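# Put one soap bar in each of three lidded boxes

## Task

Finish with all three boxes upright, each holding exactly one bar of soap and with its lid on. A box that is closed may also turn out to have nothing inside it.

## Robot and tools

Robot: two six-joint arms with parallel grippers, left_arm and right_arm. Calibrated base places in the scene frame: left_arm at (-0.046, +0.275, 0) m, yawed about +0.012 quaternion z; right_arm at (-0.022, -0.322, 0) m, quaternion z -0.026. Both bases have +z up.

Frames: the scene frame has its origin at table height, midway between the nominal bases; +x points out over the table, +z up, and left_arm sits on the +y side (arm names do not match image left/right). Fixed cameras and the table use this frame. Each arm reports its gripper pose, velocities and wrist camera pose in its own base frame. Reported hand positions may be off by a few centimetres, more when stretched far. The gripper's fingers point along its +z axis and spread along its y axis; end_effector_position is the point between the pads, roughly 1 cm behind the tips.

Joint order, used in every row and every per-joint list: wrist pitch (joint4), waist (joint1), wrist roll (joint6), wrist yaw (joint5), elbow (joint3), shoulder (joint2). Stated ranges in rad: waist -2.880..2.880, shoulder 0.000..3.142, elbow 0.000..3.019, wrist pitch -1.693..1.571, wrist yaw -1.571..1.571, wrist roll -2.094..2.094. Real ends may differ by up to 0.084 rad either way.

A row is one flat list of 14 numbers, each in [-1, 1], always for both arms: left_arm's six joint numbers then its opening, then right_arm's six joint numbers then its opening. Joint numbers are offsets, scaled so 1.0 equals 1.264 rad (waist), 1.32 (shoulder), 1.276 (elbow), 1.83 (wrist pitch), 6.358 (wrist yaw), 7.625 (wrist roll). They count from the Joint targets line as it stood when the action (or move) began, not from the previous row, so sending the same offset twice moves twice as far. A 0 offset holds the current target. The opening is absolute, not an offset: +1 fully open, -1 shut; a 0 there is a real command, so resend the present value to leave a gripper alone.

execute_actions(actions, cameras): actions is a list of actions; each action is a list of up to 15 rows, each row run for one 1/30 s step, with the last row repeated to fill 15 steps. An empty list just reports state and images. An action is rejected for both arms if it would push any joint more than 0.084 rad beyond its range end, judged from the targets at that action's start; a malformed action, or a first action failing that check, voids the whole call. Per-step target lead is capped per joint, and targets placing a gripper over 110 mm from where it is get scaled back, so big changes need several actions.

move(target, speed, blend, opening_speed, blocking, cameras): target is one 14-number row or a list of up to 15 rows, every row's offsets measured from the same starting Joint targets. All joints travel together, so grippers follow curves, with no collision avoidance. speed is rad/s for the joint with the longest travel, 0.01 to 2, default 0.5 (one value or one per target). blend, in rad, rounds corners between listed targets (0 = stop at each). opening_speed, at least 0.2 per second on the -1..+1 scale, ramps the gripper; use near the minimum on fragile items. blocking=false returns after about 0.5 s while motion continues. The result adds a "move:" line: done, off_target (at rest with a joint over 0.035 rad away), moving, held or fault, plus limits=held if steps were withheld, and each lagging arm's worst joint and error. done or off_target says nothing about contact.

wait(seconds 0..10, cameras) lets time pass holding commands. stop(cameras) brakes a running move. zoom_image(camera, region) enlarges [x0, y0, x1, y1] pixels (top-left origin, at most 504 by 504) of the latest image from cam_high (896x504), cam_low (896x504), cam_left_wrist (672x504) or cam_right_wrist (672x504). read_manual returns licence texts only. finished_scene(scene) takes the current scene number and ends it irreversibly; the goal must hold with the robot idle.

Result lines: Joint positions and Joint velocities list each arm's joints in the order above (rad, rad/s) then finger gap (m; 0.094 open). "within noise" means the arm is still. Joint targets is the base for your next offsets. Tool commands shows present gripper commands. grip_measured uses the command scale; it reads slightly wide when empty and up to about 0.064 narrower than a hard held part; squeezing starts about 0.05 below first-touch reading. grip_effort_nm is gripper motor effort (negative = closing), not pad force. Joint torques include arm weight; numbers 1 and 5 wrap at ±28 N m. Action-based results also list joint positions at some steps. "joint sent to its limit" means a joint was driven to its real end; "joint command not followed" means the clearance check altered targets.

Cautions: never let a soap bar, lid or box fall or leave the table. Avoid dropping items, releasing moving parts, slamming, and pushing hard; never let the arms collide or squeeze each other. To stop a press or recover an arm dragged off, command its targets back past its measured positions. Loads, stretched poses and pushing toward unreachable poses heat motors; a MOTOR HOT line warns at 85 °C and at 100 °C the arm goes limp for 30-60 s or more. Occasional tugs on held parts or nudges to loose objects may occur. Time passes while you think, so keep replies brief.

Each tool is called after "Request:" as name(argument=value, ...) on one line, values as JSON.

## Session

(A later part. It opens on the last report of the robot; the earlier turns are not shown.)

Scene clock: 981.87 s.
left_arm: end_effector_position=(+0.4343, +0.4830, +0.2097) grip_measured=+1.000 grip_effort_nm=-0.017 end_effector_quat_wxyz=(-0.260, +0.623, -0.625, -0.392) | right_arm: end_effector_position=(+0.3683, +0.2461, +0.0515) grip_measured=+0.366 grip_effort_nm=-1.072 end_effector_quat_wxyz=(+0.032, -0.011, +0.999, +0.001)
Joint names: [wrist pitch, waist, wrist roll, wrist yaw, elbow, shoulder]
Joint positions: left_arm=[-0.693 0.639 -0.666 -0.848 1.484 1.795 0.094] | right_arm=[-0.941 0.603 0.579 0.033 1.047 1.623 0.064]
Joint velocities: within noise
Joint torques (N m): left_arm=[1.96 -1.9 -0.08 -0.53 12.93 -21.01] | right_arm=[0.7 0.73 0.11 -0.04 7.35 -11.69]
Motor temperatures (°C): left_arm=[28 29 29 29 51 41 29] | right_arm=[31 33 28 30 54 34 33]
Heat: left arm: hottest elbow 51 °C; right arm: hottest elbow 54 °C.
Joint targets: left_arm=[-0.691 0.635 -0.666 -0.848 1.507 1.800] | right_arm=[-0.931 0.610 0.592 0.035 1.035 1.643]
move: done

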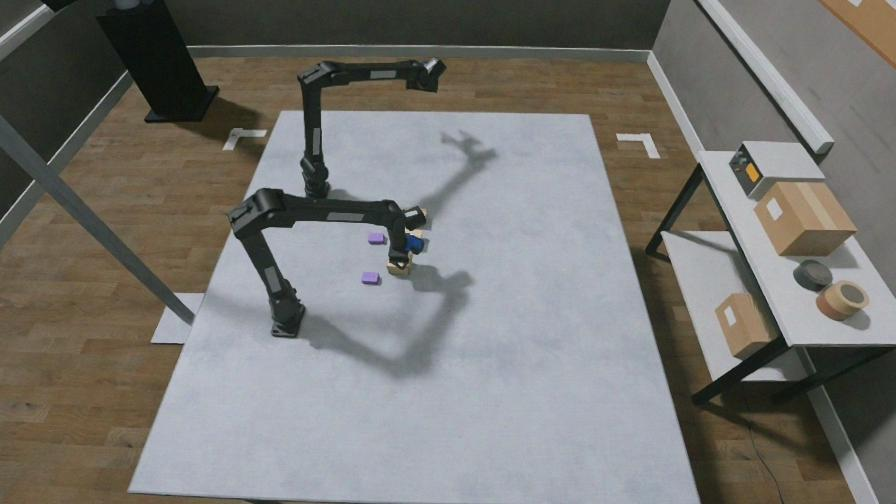

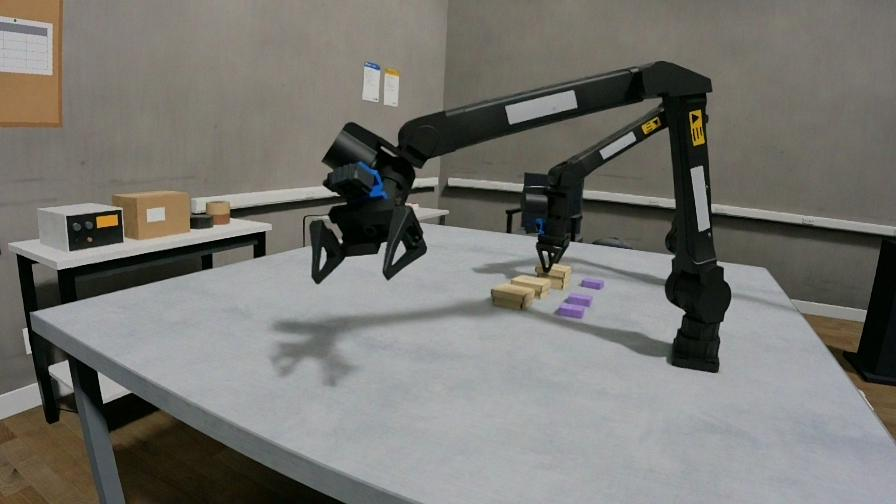

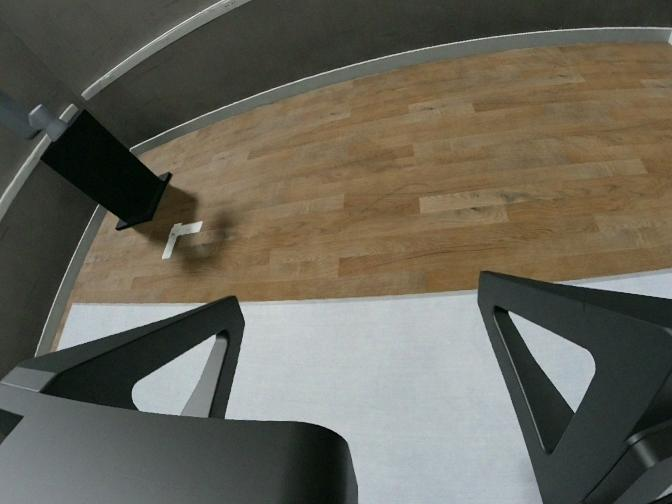

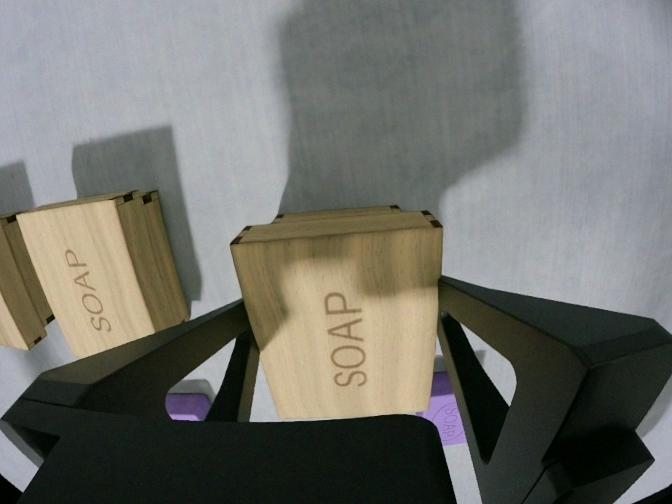

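Request:
move(target=[0,0,0,0,0,0,1,0.0178,0.0034,0.0005,0,-0.011,0.0141,0.1], speed=0.08)

Request:
zoom_image(camera="cam_low", region=[520, 250, 600, 300])

Request:
zoom_image(camera="cam_right_wrist", region=[200, 160, 480, 440])

Scene clock: 1013.20 s.
left_arm: end_effector_position=(+0.4343, +0.4830, +0.2097) grip_measured=+1.000 grip_effort_nm=-0.012 end_effector_quat_wxyz=(-0.260, +0.623, -0.625, -0.392) | right_arm: end_effector_position=(+0.3705, +0.2479, +0.0500) grip_measured=+0.366 grip_effort_nm=-1.082 end_effector_quat_wxyz=(+0.038, -0.011, +0.999, +0.005)
Joint names: [wrist pitch, waist, wrist roll, wrist yaw, elbow, shoulder]
Joint positions: left_arm=[-0.693 0.639 -0.666 -0.848 1.484 1.795 0.094] | right_arm=[-0.92 0.604 0.58 0.034 1.042 1.624 0.064]
Joint velocities: within noise
Joint torques (N m): left_arm=[1.98 -1.9 -0.08 -0.53 12.96 -21.01] | right_arm=[1.37 1.08 0.15 -0.07 6.6 -10.34]
Motor temperatures (°C): left_arm=[27 29 29 29 51 41 29] | right_arm=[31 33 28 30 46 33 33]
Heat: left arm: hottest elbow 51 °C; right arm: hottest elbow 46 °C.
Joint targets: left_arm=[-0.691 0.635 -0.666 -0.848 1.507 1.800] | right_arm=[-0.898 0.614 0.595 0.035 1.021 1.661]
move: off_target (right_arm); right_arm: the shoulder is farthest, 0.038 rad from its target

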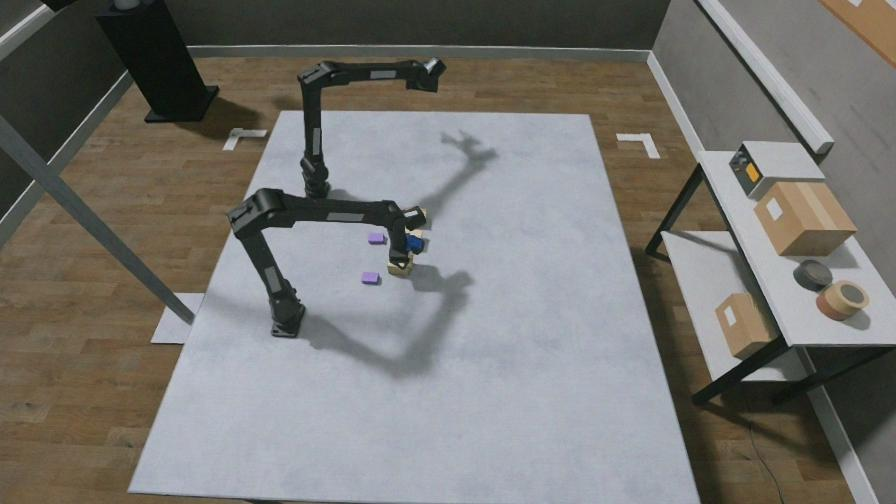

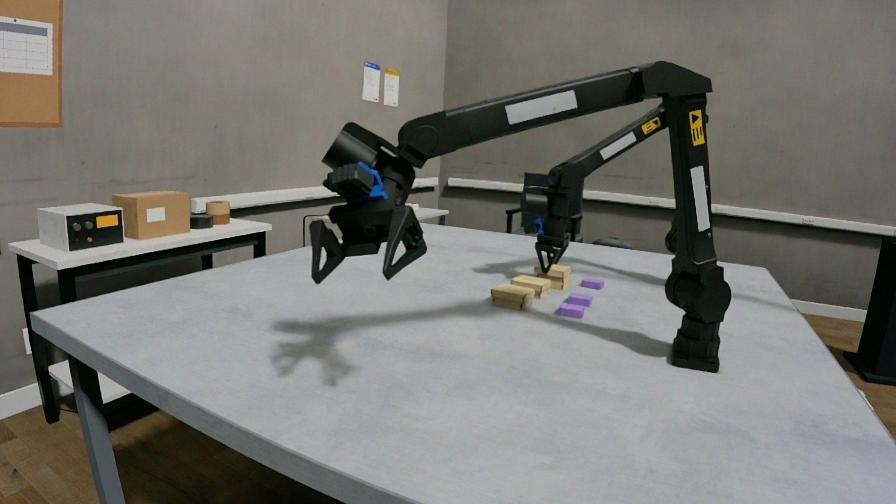

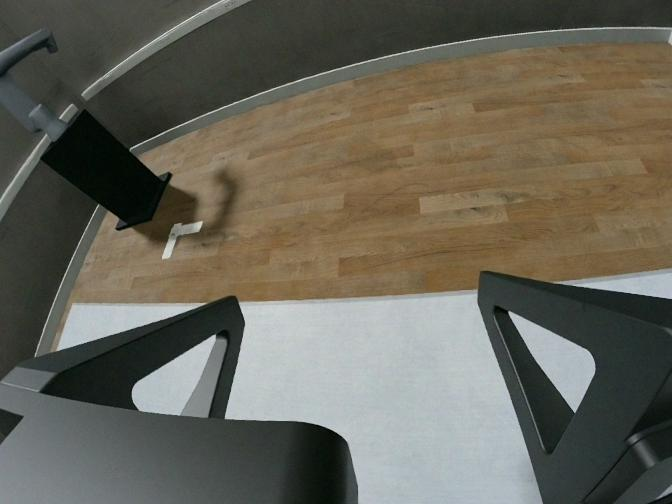

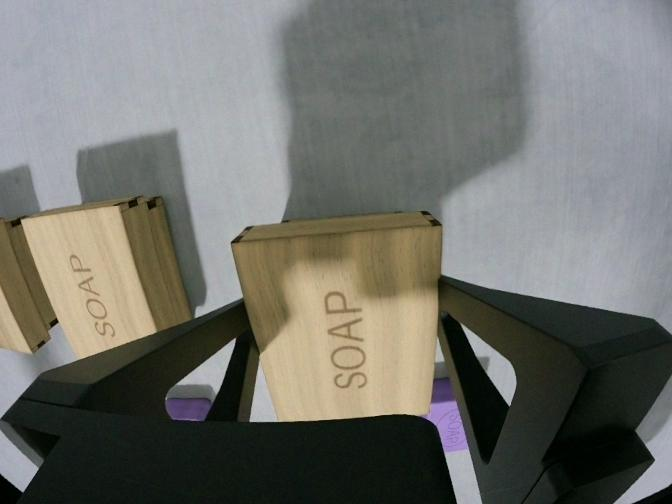

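Scaled by 6.300 from the camera's 896x504 image, which has a finer 1280x720 frame.

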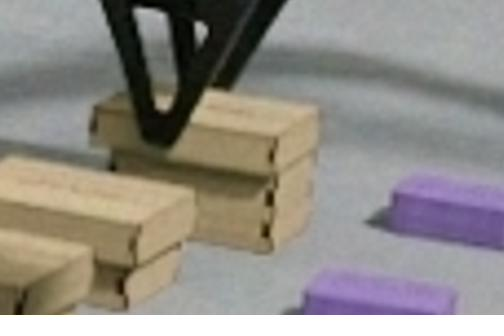

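Scaled by 1.800 from the camera's 672x504 image, which has a finer 960x720 frame.

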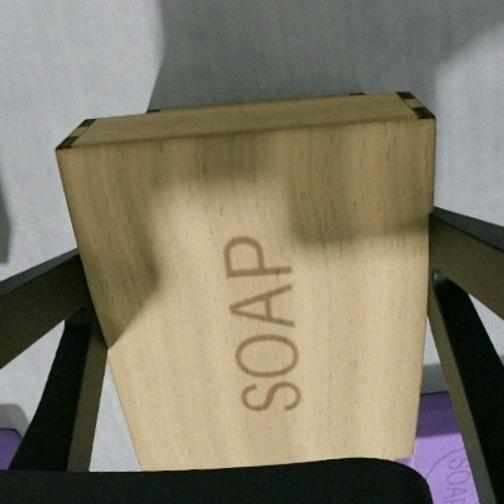

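Request:
move(target=[0,0,0,0,0,0,1,-0.0148,0.0019,0,0,0.0078,-0.0136,0.1], speed=0.08)

Request:
zoom_image(camera="cam_low", region=[520, 250, 600, 300])

Request:
zoom_image(camera="cam_right_wrist", region=[200, 160, 480, 440])

Scene clock: 1040.83 s.
left_arm: end_effector_position=(+0.4343, +0.4830, +0.2097) grip_measured=+1.000 grip_effort_nm=-0.007 end_effector_quat_wxyz=(-0.260, +0.623, -0.625, -0.392) | right_arm: end_effector_position=(+0.3702, +0.2478, +0.0498) grip_measured=+0.366 grip_effort_nm=-1.077 end_effector_quat_wxyz=(+0.038, -0.011, +0.999, +0.005)
Joint names: [wrist pitch, waist, wrist roll, wrist yaw, elbow, shoulder]
Joint positions: left_arm=[-0.693 0.639 -0.666 -0.848 1.484 1.795 0.094] | right_arm=[-0.921 0.604 0.58 0.034 1.042 1.624 0.064]
Joint velocities: within noise
Joint torques (N m): left_arm=[1.98 -1.9 -0.08 -0.53 12.93 -21.01] | right_arm=[0.35 1.2 0.15 -0.1 7.42 -11.69]
Motor temperatures (°C): left_arm=[27 29 29 29 51 41 29] | right_arm=[31 33 28 30 44 32 33]
Heat: left arm: hottest elbow 51 °C; right arm: hottest elbow 44 °C.
Joint targets: left_arm=[-0.691 0.635 -0.666 -0.848 1.507 1.800] | right_arm=[-0.925 0.617 0.595 0.035 1.031 1.643]
move: done

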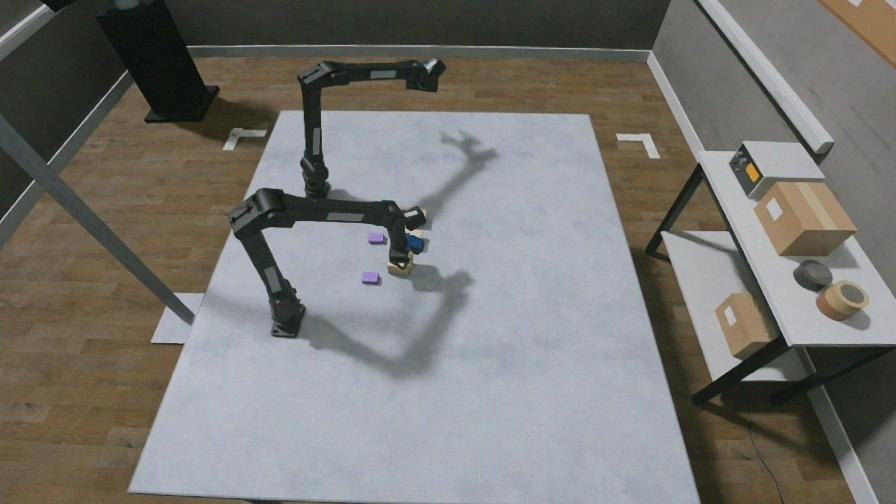

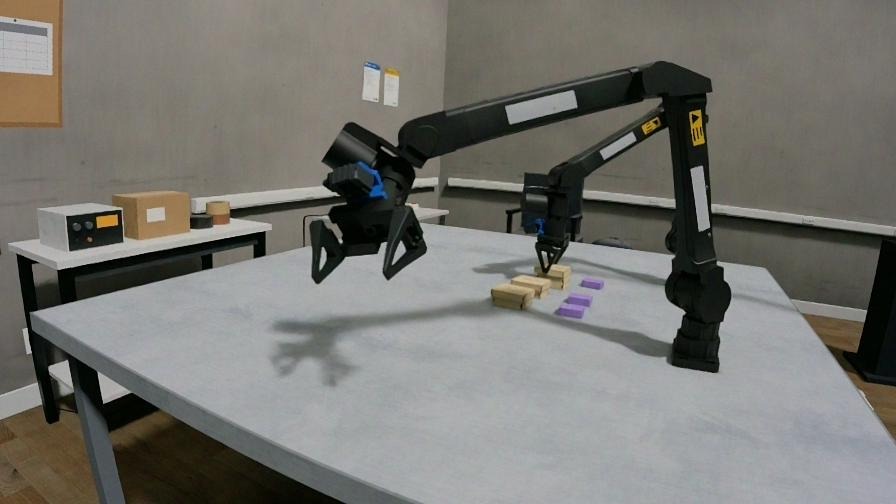

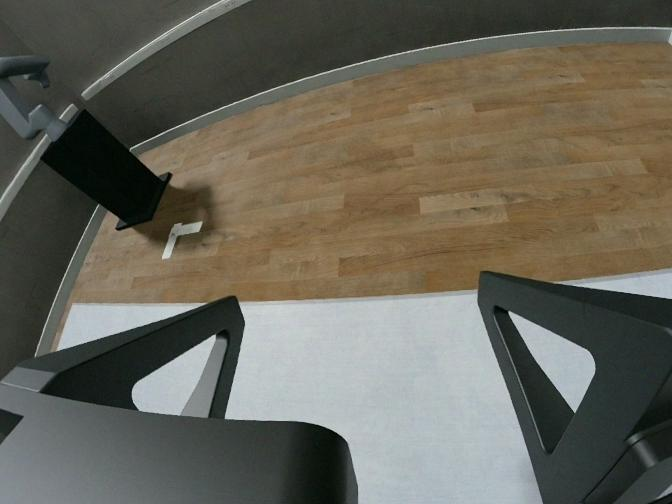

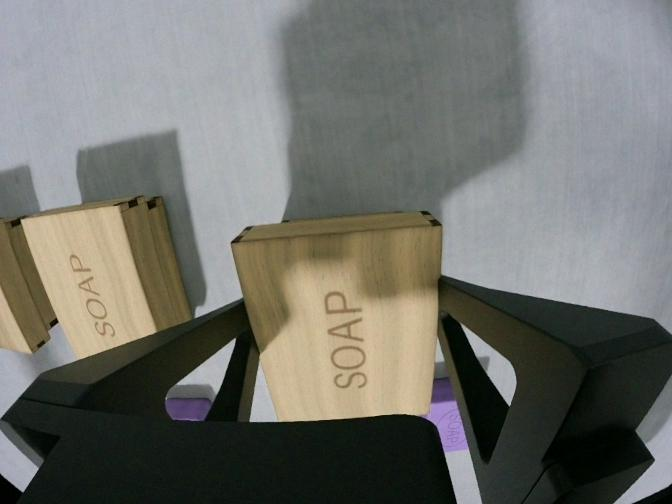

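Scaled by 6.300 from the camera's 896x504 image, which has a finer 1280x720 frame.

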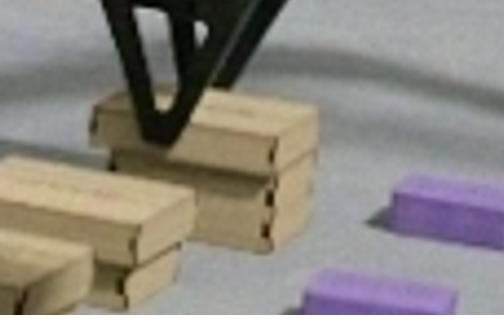

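Scaled by 1.800 from the camera's 672x504 image, which has a finer 960x720 frame.

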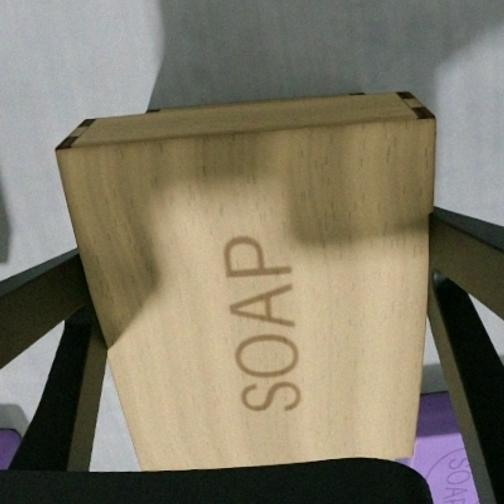

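Request:
move(target=[[0,0,0,0,0,0,1,-0.012,0.0,0,0,0,0,0.1],[0,0,0,0,0,0,1,0.016,0.0,0,0,-0.0149,0.0167,0.1]], speed=0.08)

Request:
zoom_image(camera="cam_low", region=[520, 250, 600, 300])

Request:
zoom_image(camera="cam_right_wrist", region=[200, 160, 480, 440])

Scene clock: 1057.50 s.
left_arm: end_effector_position=(+0.4343, +0.4830, +0.2097) grip_measured=+1.000 grip_effort_nm=-0.017 end_effector_quat_wxyz=(-0.260, +0.623, -0.625, -0.392) | right_arm: end_effector_position=(+0.3698, +0.2486, +0.0493) grip_measured=+0.366 grip_effort_nm=-1.077 end_effector_quat_wxyz=(+0.040, -0.011, +0.999, +0.004)
Joint names: [wrist pitch, waist, wrist roll, wrist yaw, elbow, shoulder]
Joint positions: left_arm=[-0.693 0.639 -0.666 -0.848 1.484 1.795 0.094] | right_arm=[-0.917 0.608 0.585 0.038 1.04 1.624 0.064]
Joint velocities: within noise
Joint torques (N m): left_arm=[1.98 -1.96 -0.08 -0.53 12.96 -21.01] | right_arm=[1.31 0.91 0.11 -0.26 6 -9.93]
Motor temperatures (°C): left_arm=[27 29 29 29 51 41 29] | right_arm=[31 33 28 30 43 32 33]
Heat: left arm: hottest elbow 51 °C; right arm: hottest elbow 43 °C.
Joint targets: left_arm=[-0.691 0.635 -0.666 -0.848 1.507 1.800] | right_arm=[-0.896 0.617 0.595 0.035 1.012 1.665]
move: off_target (right_arm); right_arm: the shoulder is farthest, 0.041 rad from its target

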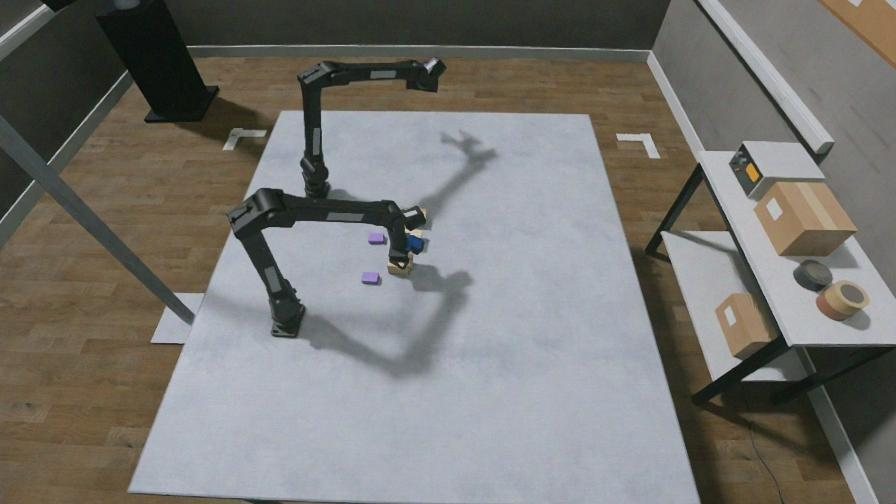

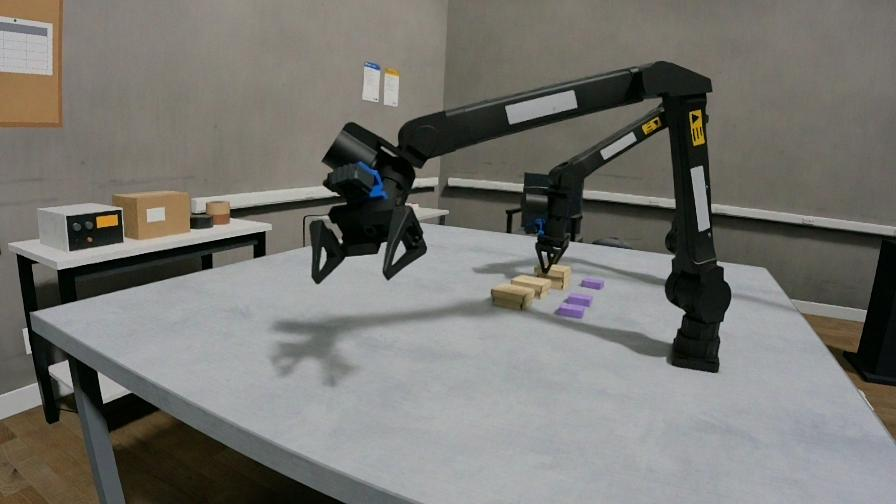

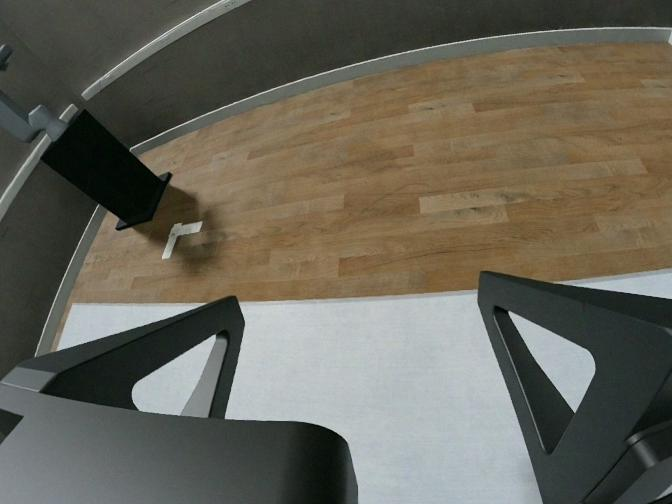

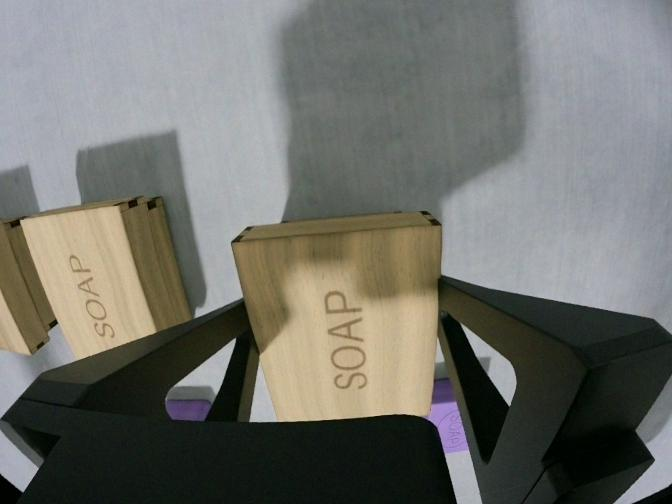

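Scaled by 6.300 from the camera's 896x504 image, which has a finer 1280x720 frame.

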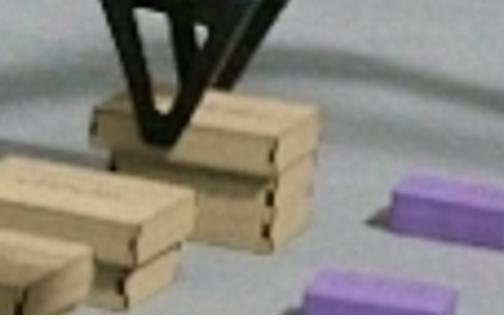

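Scaled by 1.800 from the camera's 672x504 image, which has a finer 960x720 frame.

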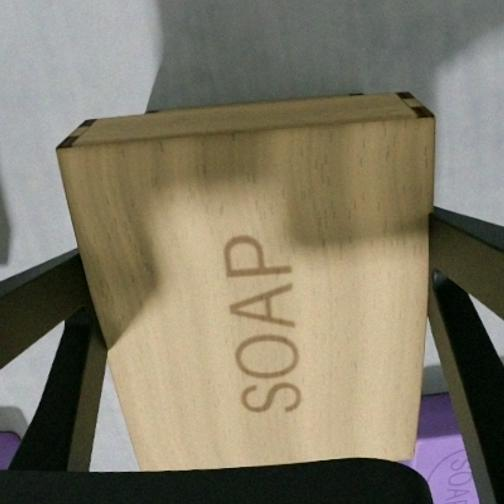

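Request:
move(target=[[0,0,0,0,0,0,1,-0.0306,0.0,0,0,0.0588,-0.0447,0.1],[0,0,0,0,0,0,1,-0.0175,0.0,0,0,0.0155,-0.0182,0.1]], speed=0.1)

Request:
zoom_image(camera="cam_low", region=[520, 250, 600, 300])

Request:
zoom_image(camera="cam_right_wrist", region=[200, 160, 480, 440])

Scene clock: 1080.97 s.
left_arm: end_effector_position=(+0.4343, +0.4830, +0.2097) grip_measured=+1.000 grip_effort_nm=-0.012 end_effector_quat_wxyz=(-0.260, +0.623, -0.625, -0.392) | right_arm: end_effector_position=(+0.3651, +0.2468, +0.0512) grip_measured=+0.366 grip_effort_nm=-1.077 end_effector_quat_wxyz=(+0.032, -0.011, +0.999, +0.001)
Joint names: [wrist pitch, waist, wrist roll, wrist yaw, elbow, shoulder]
Joint positions: left_arm=[-0.693 0.639 -0.666 -0.848 1.484 1.795 0.094] | right_arm=[-0.938 0.609 0.586 0.035 1.039 1.618 0.064]
Joint velocities: within noise
Joint torques (N m): left_arm=[1.98 -1.85 -0.08 -0.53 12.94 -21.01] | right_arm=[1.01 0.79 0.1 -0.12 7.69 -11.28]
Motor temperatures (°C): left_arm=[27 29 29 29 51 41 29] | right_arm=[31 33 28 30 43 32 33]
Heat: left arm: hottest elbow 51 °C; right arm: hottest elbow 43 °C.
Joint targets: left_arm=[-0.691 0.635 -0.666 -0.848 1.507 1.800] | right_arm=[-0.928 0.617 0.596 0.034 1.032 1.641]
move: done

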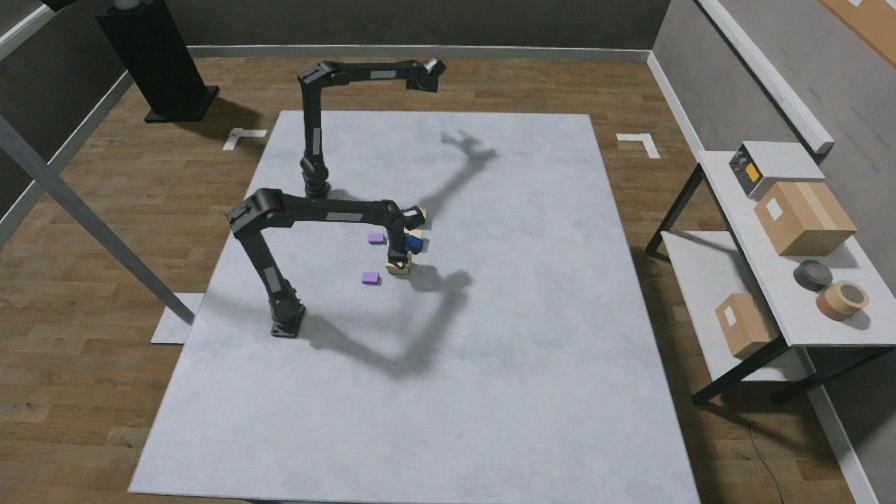

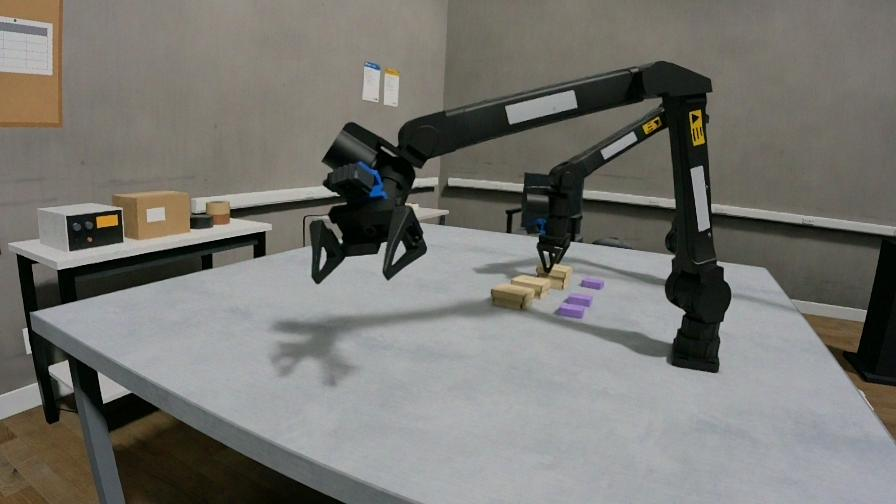

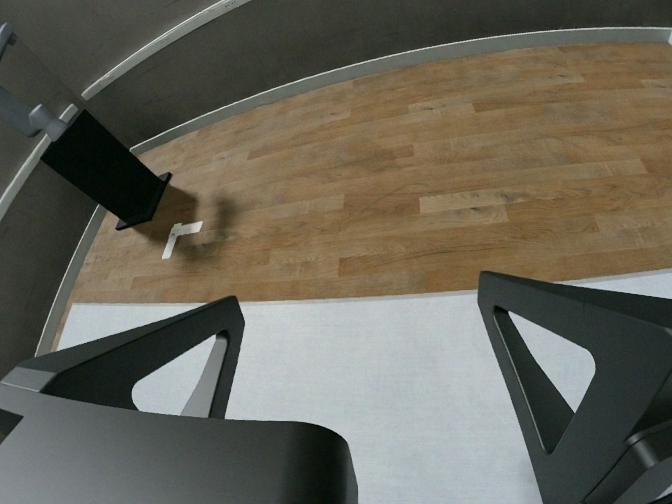

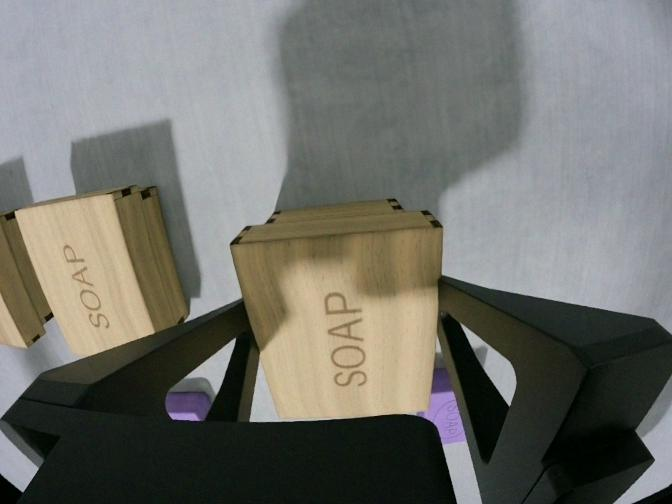

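Scaled by 6.300 from the camera's 896x504 image, which has a finer 1280x720 frame.

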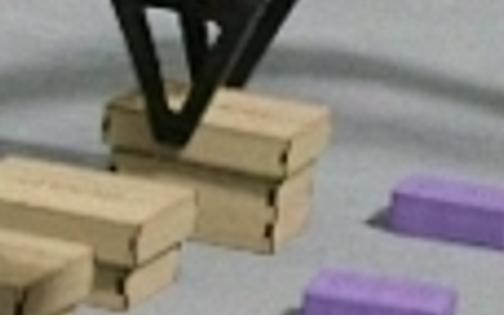

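Scaled by 1.800 from the camera's 672x504 image, which has a finer 960x720 frame.

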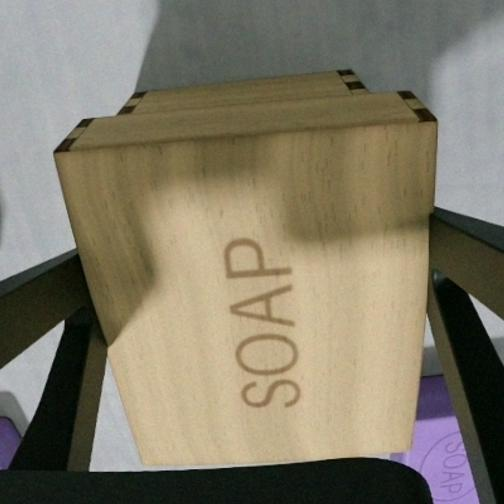

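Request:
move(target=[[0,0,0,0,0,0,1,-0.0137,0.0006,0,0,0.0439,-0.0258,0.1],[0,0,0,0,0,0,1,0.0016,0.0006,0,0,0.0039,0.0043,0.1],[0,0,0,0,0,0,1,0.0262,0.0006,0,0,-0.0118,0.0242,0.1]], speed=0.1)

Request:
zoom_image(camera="cam_low", region=[520, 250, 600, 300])

Request:
zoom_image(camera="cam_right_wrist", region=[200, 160, 480, 440])

Scene clock: 1108.60 s.
left_arm: end_effector_position=(+0.4343, +0.4830, +0.2097) grip_measured=+1.000 grip_effort_nm=-0.007 end_effector_quat_wxyz=(-0.260, +0.623, -0.625, -0.392) | right_arm: end_effector_position=(+0.3686, +0.2497, +0.0358) grip_measured=+0.366 grip_effort_nm=-1.082 end_effector_quat_wxyz=(+0.035, -0.011, +0.999, +0.002)
Joint names: [wrist pitch, waist, wrist roll, wrist yaw, elbow, shoulder]
Joint positions: left_arm=[-0.693 0.639 -0.666 -0.848 1.484 1.795 0.094] | right_arm=[-0.892 0.61 0.586 0.035 1.031 1.65 0.064]
Joint velocities: within noise
Joint torques (N m): left_arm=[1.98 -1.9 -0.08 -0.53 12.94 -21.01] | right_arm=[0.88 0.73 0.1 -0.12 6.91 -11.46]
Motor temperatures (°C): left_arm=[27 29 29 29 52 41 29] | right_arm=[31 33 28 30 44 32 33]
Heat: left arm: hottest elbow 52 °C; right arm: hottest elbow 44 °C.
Joint targets: left_arm=[-0.691 0.635 -0.666 -0.848 1.507 1.800] | right_arm=[-0.880 0.618 0.595 0.035 1.017 1.673]
move: done

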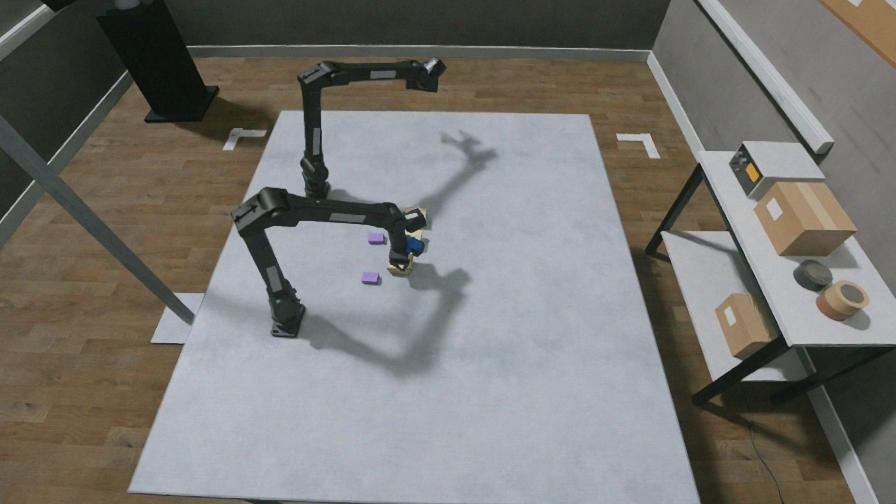

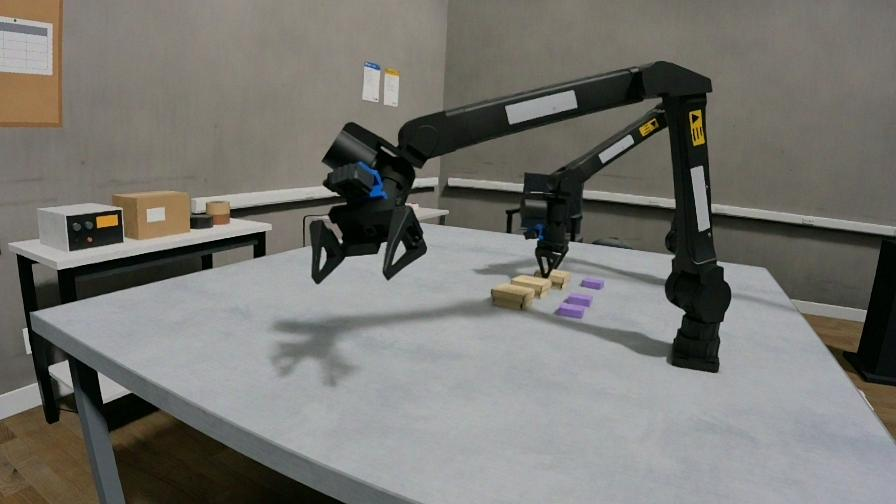

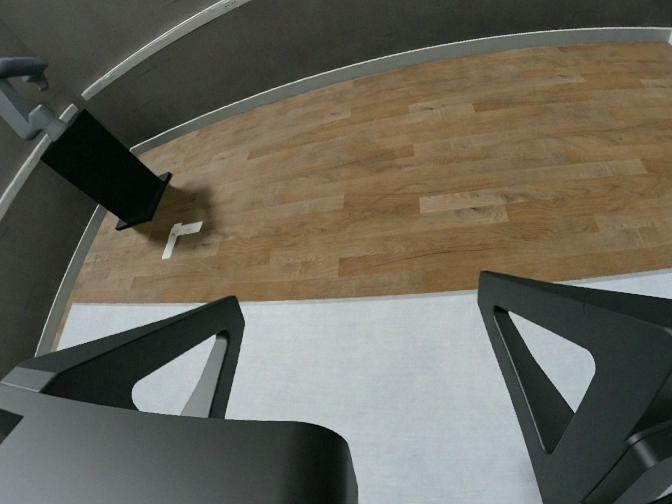

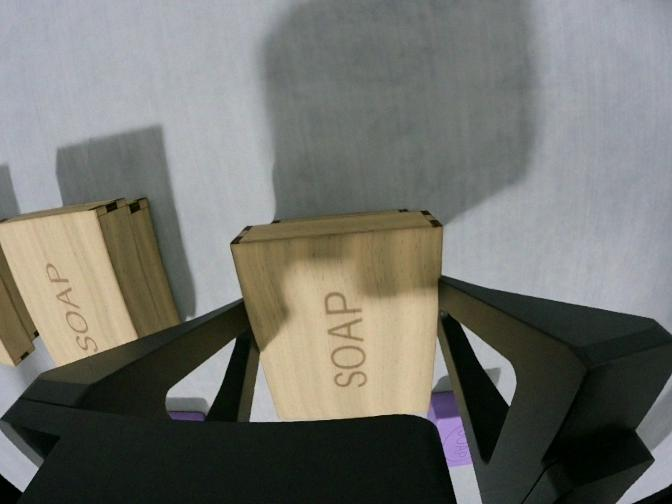

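Scaled by 6.300 from the camera's 896x504 image, which has a finer 1280x720 frame.

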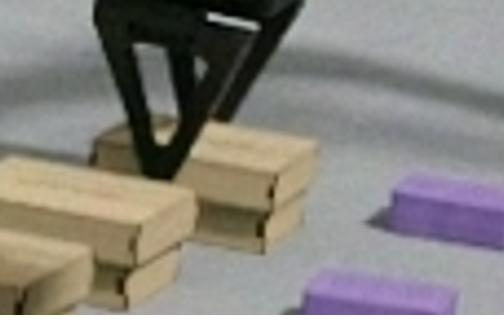

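Scaled by 1.800 from the camera's 672x504 image, which has a finer 960x720 frame.

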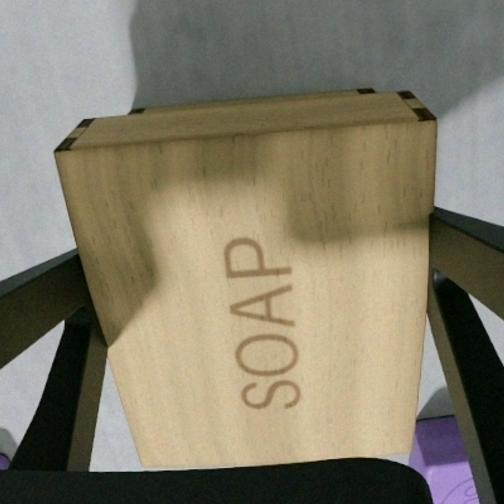

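Request:
move(target=[0,0,0,0,0,0,1,0,0,0,0,0,0,0.55], opening_speed=0.3, cameras=[])

Request:
move(target=[[0,0,0,0,0,0,1,-0.101,0,0,0,0.1042,-0.0758,0.55],[0,0,0,0,0,0,1,-0.215,0.1214,0.014,-0.0055,0.331,0.018,0.55]], speed=[0.25,0.5])

Request:
zoom_image(camera="cam_low", region=[480, 230, 620, 330])

Scene clock: 1131.93 s.
left_arm: end_effector_position=(+0.4343, +0.4830, +0.2097) grip_measured=+1.000 grip_effort_nm=-0.012 end_effector_quat_wxyz=(-0.260, +0.623, -0.625, -0.392) | right_arm: end_effector_position=(+0.3693, +0.2501, +0.0358) grip_measured=+0.548 grip_effort_nm=0.032 end_effector_quat_wxyz=(+0.036, -0.011, +0.999, +0.003)
Joint names: [wrist pitch, waist, wrist roll, wrist yaw, elbow, shoulder]
Joint positions: left_arm=[-0.693 0.639 -0.666 -0.848 1.484 1.795 0.094] | right_arm=[-0.889 0.61 0.586 0.035 1.031 1.65 0.073]
Joint velocities: within noise
Joint torques (N m): left_arm=[1.98 -1.96 -0.08 -0.53 12.93 -21.01] | right_arm=[0.83 0.79 0.1 -0.12 6.9 -11.52]
Motor temperatures (°C): left_arm=[27 29 29 29 52 41 29] | right_arm=[31 33 28 30 42 33 33]
Heat: left arm: hottest elbow 52 °C; right arm: hottest elbow 42 °C.
Joint targets: left_arm=[-0.691 0.635 -0.666 -0.848 1.507 1.800] | right_arm=[-0.880 0.618 0.595 0.035 1.017 1.673]
move: done
No camera images: "cameras" was empty.

Scene clock: 1134.07 s.
left_arm: end_effector_position=(+0.4343, +0.4830, +0.2097) grip_measured=+1.000 grip_effort_nm=-0.007 end_effector_quat_wxyz=(-0.260, +0.623, -0.625, -0.392) | right_arm: end_effector_position=(+0.3572, +0.3451, +0.1453) grip_measured=+0.548 grip_effort_nm=0.037 end_effector_quat_wxyz=(+0.006, -0.040, +0.999, +0.004)
Joint names: [wrist pitch, waist, wrist roll, wrist yaw, elbow, shoulder]
Joint positions: left_arm=[-0.693 0.639 -0.666 -0.848 1.484 1.795 0.094] | right_arm=[-1.266 0.769 0.69 0.001 1.38 1.671 0.073]
Joint velocities: within noise
Joint torques (N m): left_arm=[1.96 -1.96 -0.08 -0.53 12.93 -21.01] | right_arm=[0.13 0.26 0.09 -0.18 14.37 -13.1]
Motor temperatures (°C): left_arm=[27 29 29 29 52 41 29] | right_arm=[31 33 28 30 43 33 33]
Heat: left arm: hottest elbow 52 °C; right arm: hottest elbow 43 °C.
Joint targets: left_arm=[-0.691 0.635 -0.666 -0.848 1.507 1.800] | right_arm=[-1.274 0.771 0.702 -0.001 1.439 1.697]
move: off_target (right_arm); right_arm: the elbow is farthest, 0.059 rad from its target

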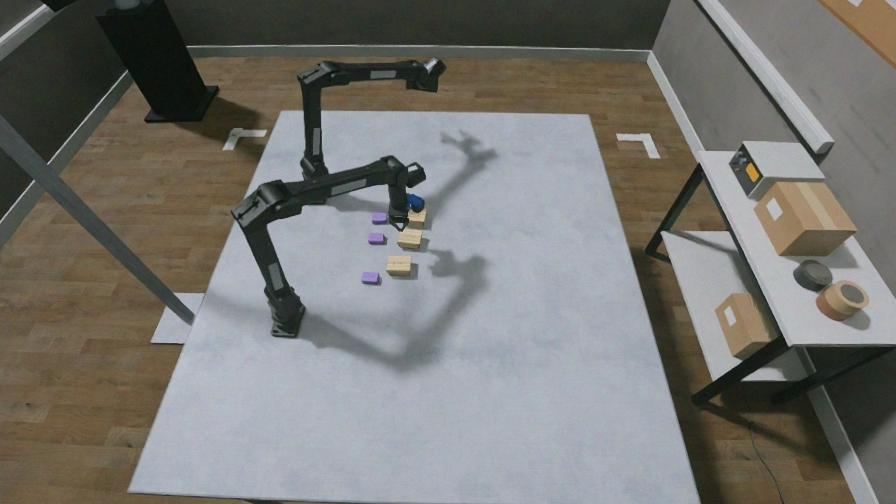

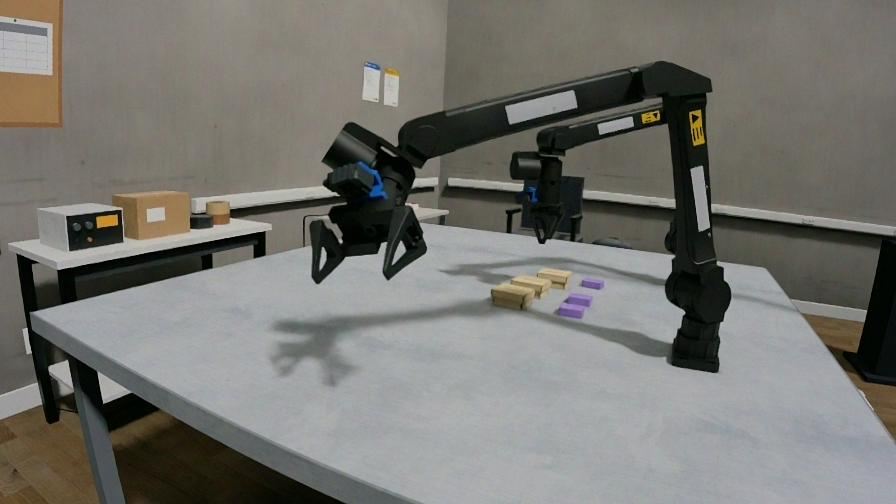

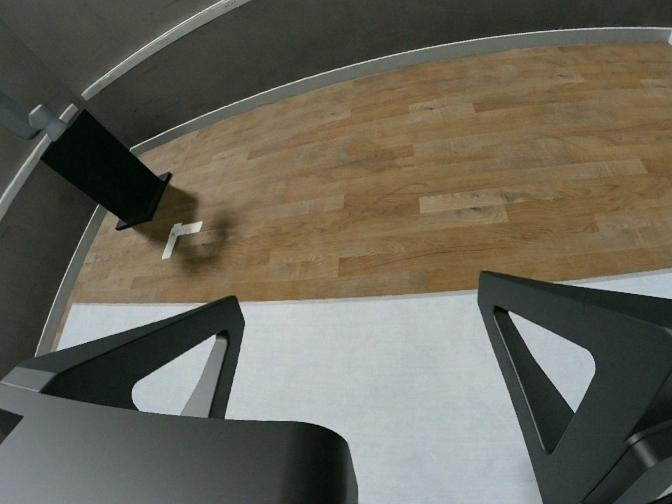

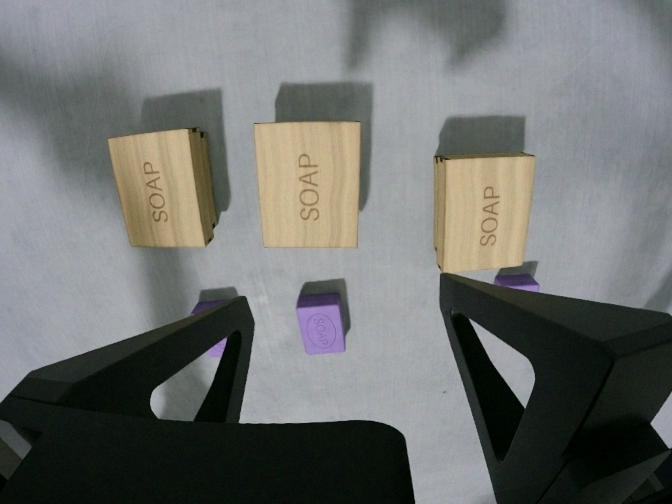

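Scaled by 3.600 from the camera's 896x504 image, which has a finer 1280x720 frame.

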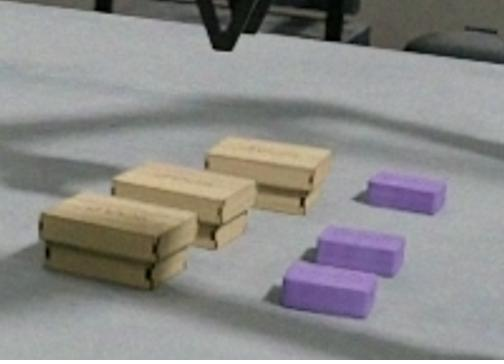

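Request:
move(target=[0,0,0,0,0,0,1,0.071,0.0055,0.0167,0,-0.0384,0.1083,0.6], speed=0.3, cameras=["cam_right_wrist"])

Scene clock: 1167.83 s.
left_arm: end_effector_position=(+0.4343, +0.4830, +0.2097) grip_measured=+1.000 grip_effort_nm=-0.012 end_effector_quat_wxyz=(-0.260, +0.623, -0.625, -0.392) | right_arm: end_effector_position=(+0.3742, +0.3627, +0.0705) grip_measured=+0.598 grip_effort_nm=0.032 end_effector_quat_wxyz=(-0.009, +0.023, +1.000, -0.009)
Joint names: [wrist pitch, waist, wrist roll, wrist yaw, elbow, shoulder]
Joint positions: left_arm=[-0.693 0.639 -0.666 -0.848 1.484 1.795 0.094] | right_arm=[-1.153 0.771 0.817 0.001 1.38 1.824 0.075]
Joint velocities: within noise
Joint torques (N m): left_arm=[1.96 -1.9 -0.08 -0.52 12.94 -21.01] | right_arm=[0.66 0.73 0.1 -0.18 9.61 -15.5]
Motor temperatures (°C): left_arm=[27 29 29 29 52 41 29] | right_arm=[30 33 28 30 51 32 32]
Heat: left arm: hottest elbow 52 °C; right arm: hottest elbow 51 °C.
Joint targets: left_arm=[-0.691 0.635 -0.666 -0.848 1.507 1.800] | right_arm=[-1.144 0.778 0.829 -0.001 1.390 1.840]
move: done
Images, in order (width x height): cam_right_wrist 672x504.

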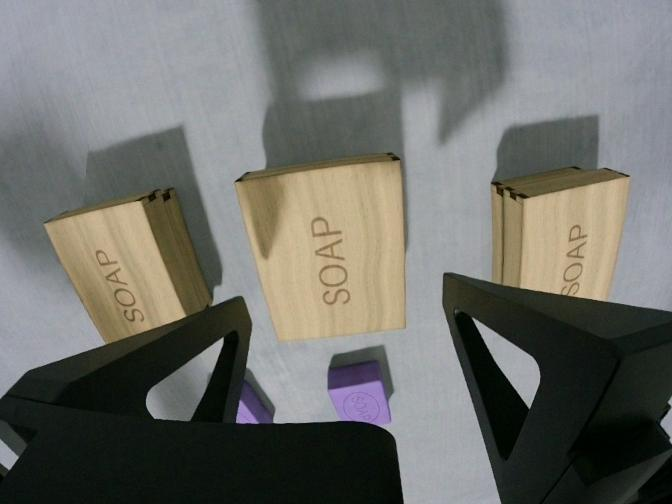

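Request:
move(target=[0,0,0,0,0,0,1,0.0585,0,0,0,-0.0423,0.0409,0.6], speed=0.15, cameras=["cam_right_wrist"])

Scene clock: 1187.60 s.
left_arm: end_effector_position=(+0.4343, +0.4830, +0.2097) grip_measured=+1.000 grip_effort_nm=-0.017 end_effector_quat_wxyz=(-0.260, +0.623, -0.625, -0.392) | right_arm: end_effector_position=(+0.3811, +0.3693, +0.0363) grip_measured=+0.598 grip_effort_nm=0.042 end_effector_quat_wxyz=(+0.002, +0.024, +1.000, +0.001)
Joint names: [wrist pitch, waist, wrist roll, wrist yaw, elbow, shoulder]
Joint positions: left_arm=[-0.693 0.639 -0.666 -0.848 1.484 1.795 0.094] | right_arm=[-1.046 0.771 0.818 0.001 1.349 1.87 0.075]
Joint velocities: within noise
Joint torques (N m): left_arm=[1.98 -1.9 -0.08 -0.53 12.96 -21.01] | right_arm=[0.7 0.73 0.11 -0.18 7.43 -15.27]
Motor temperatures (°C): left_arm=[27 29 29 29 52 41 29] | right_arm=[30 33 28 30 49 33 31]
Heat: left arm: hottest elbow 52 °C; right arm: hottest elbow 49 °C.
Joint targets: left_arm=[-0.691 0.635 -0.666 -0.848 1.507 1.800] | right_arm=[-1.037 0.778 0.829 -0.001 1.336 1.894]
move: done
Images, in order (width x height): cam_right_wrist 672x504.

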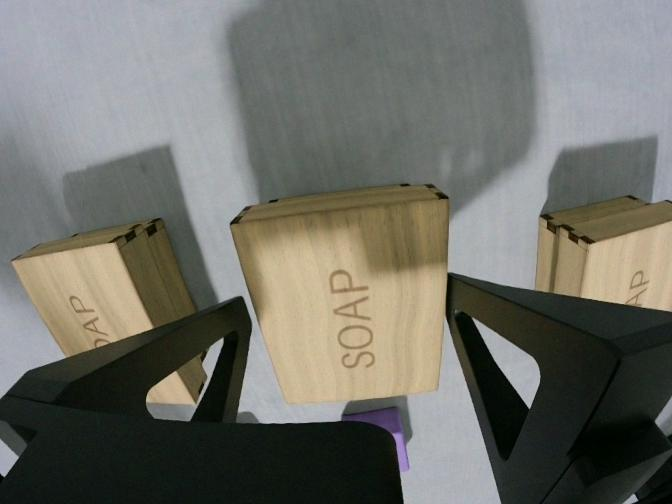

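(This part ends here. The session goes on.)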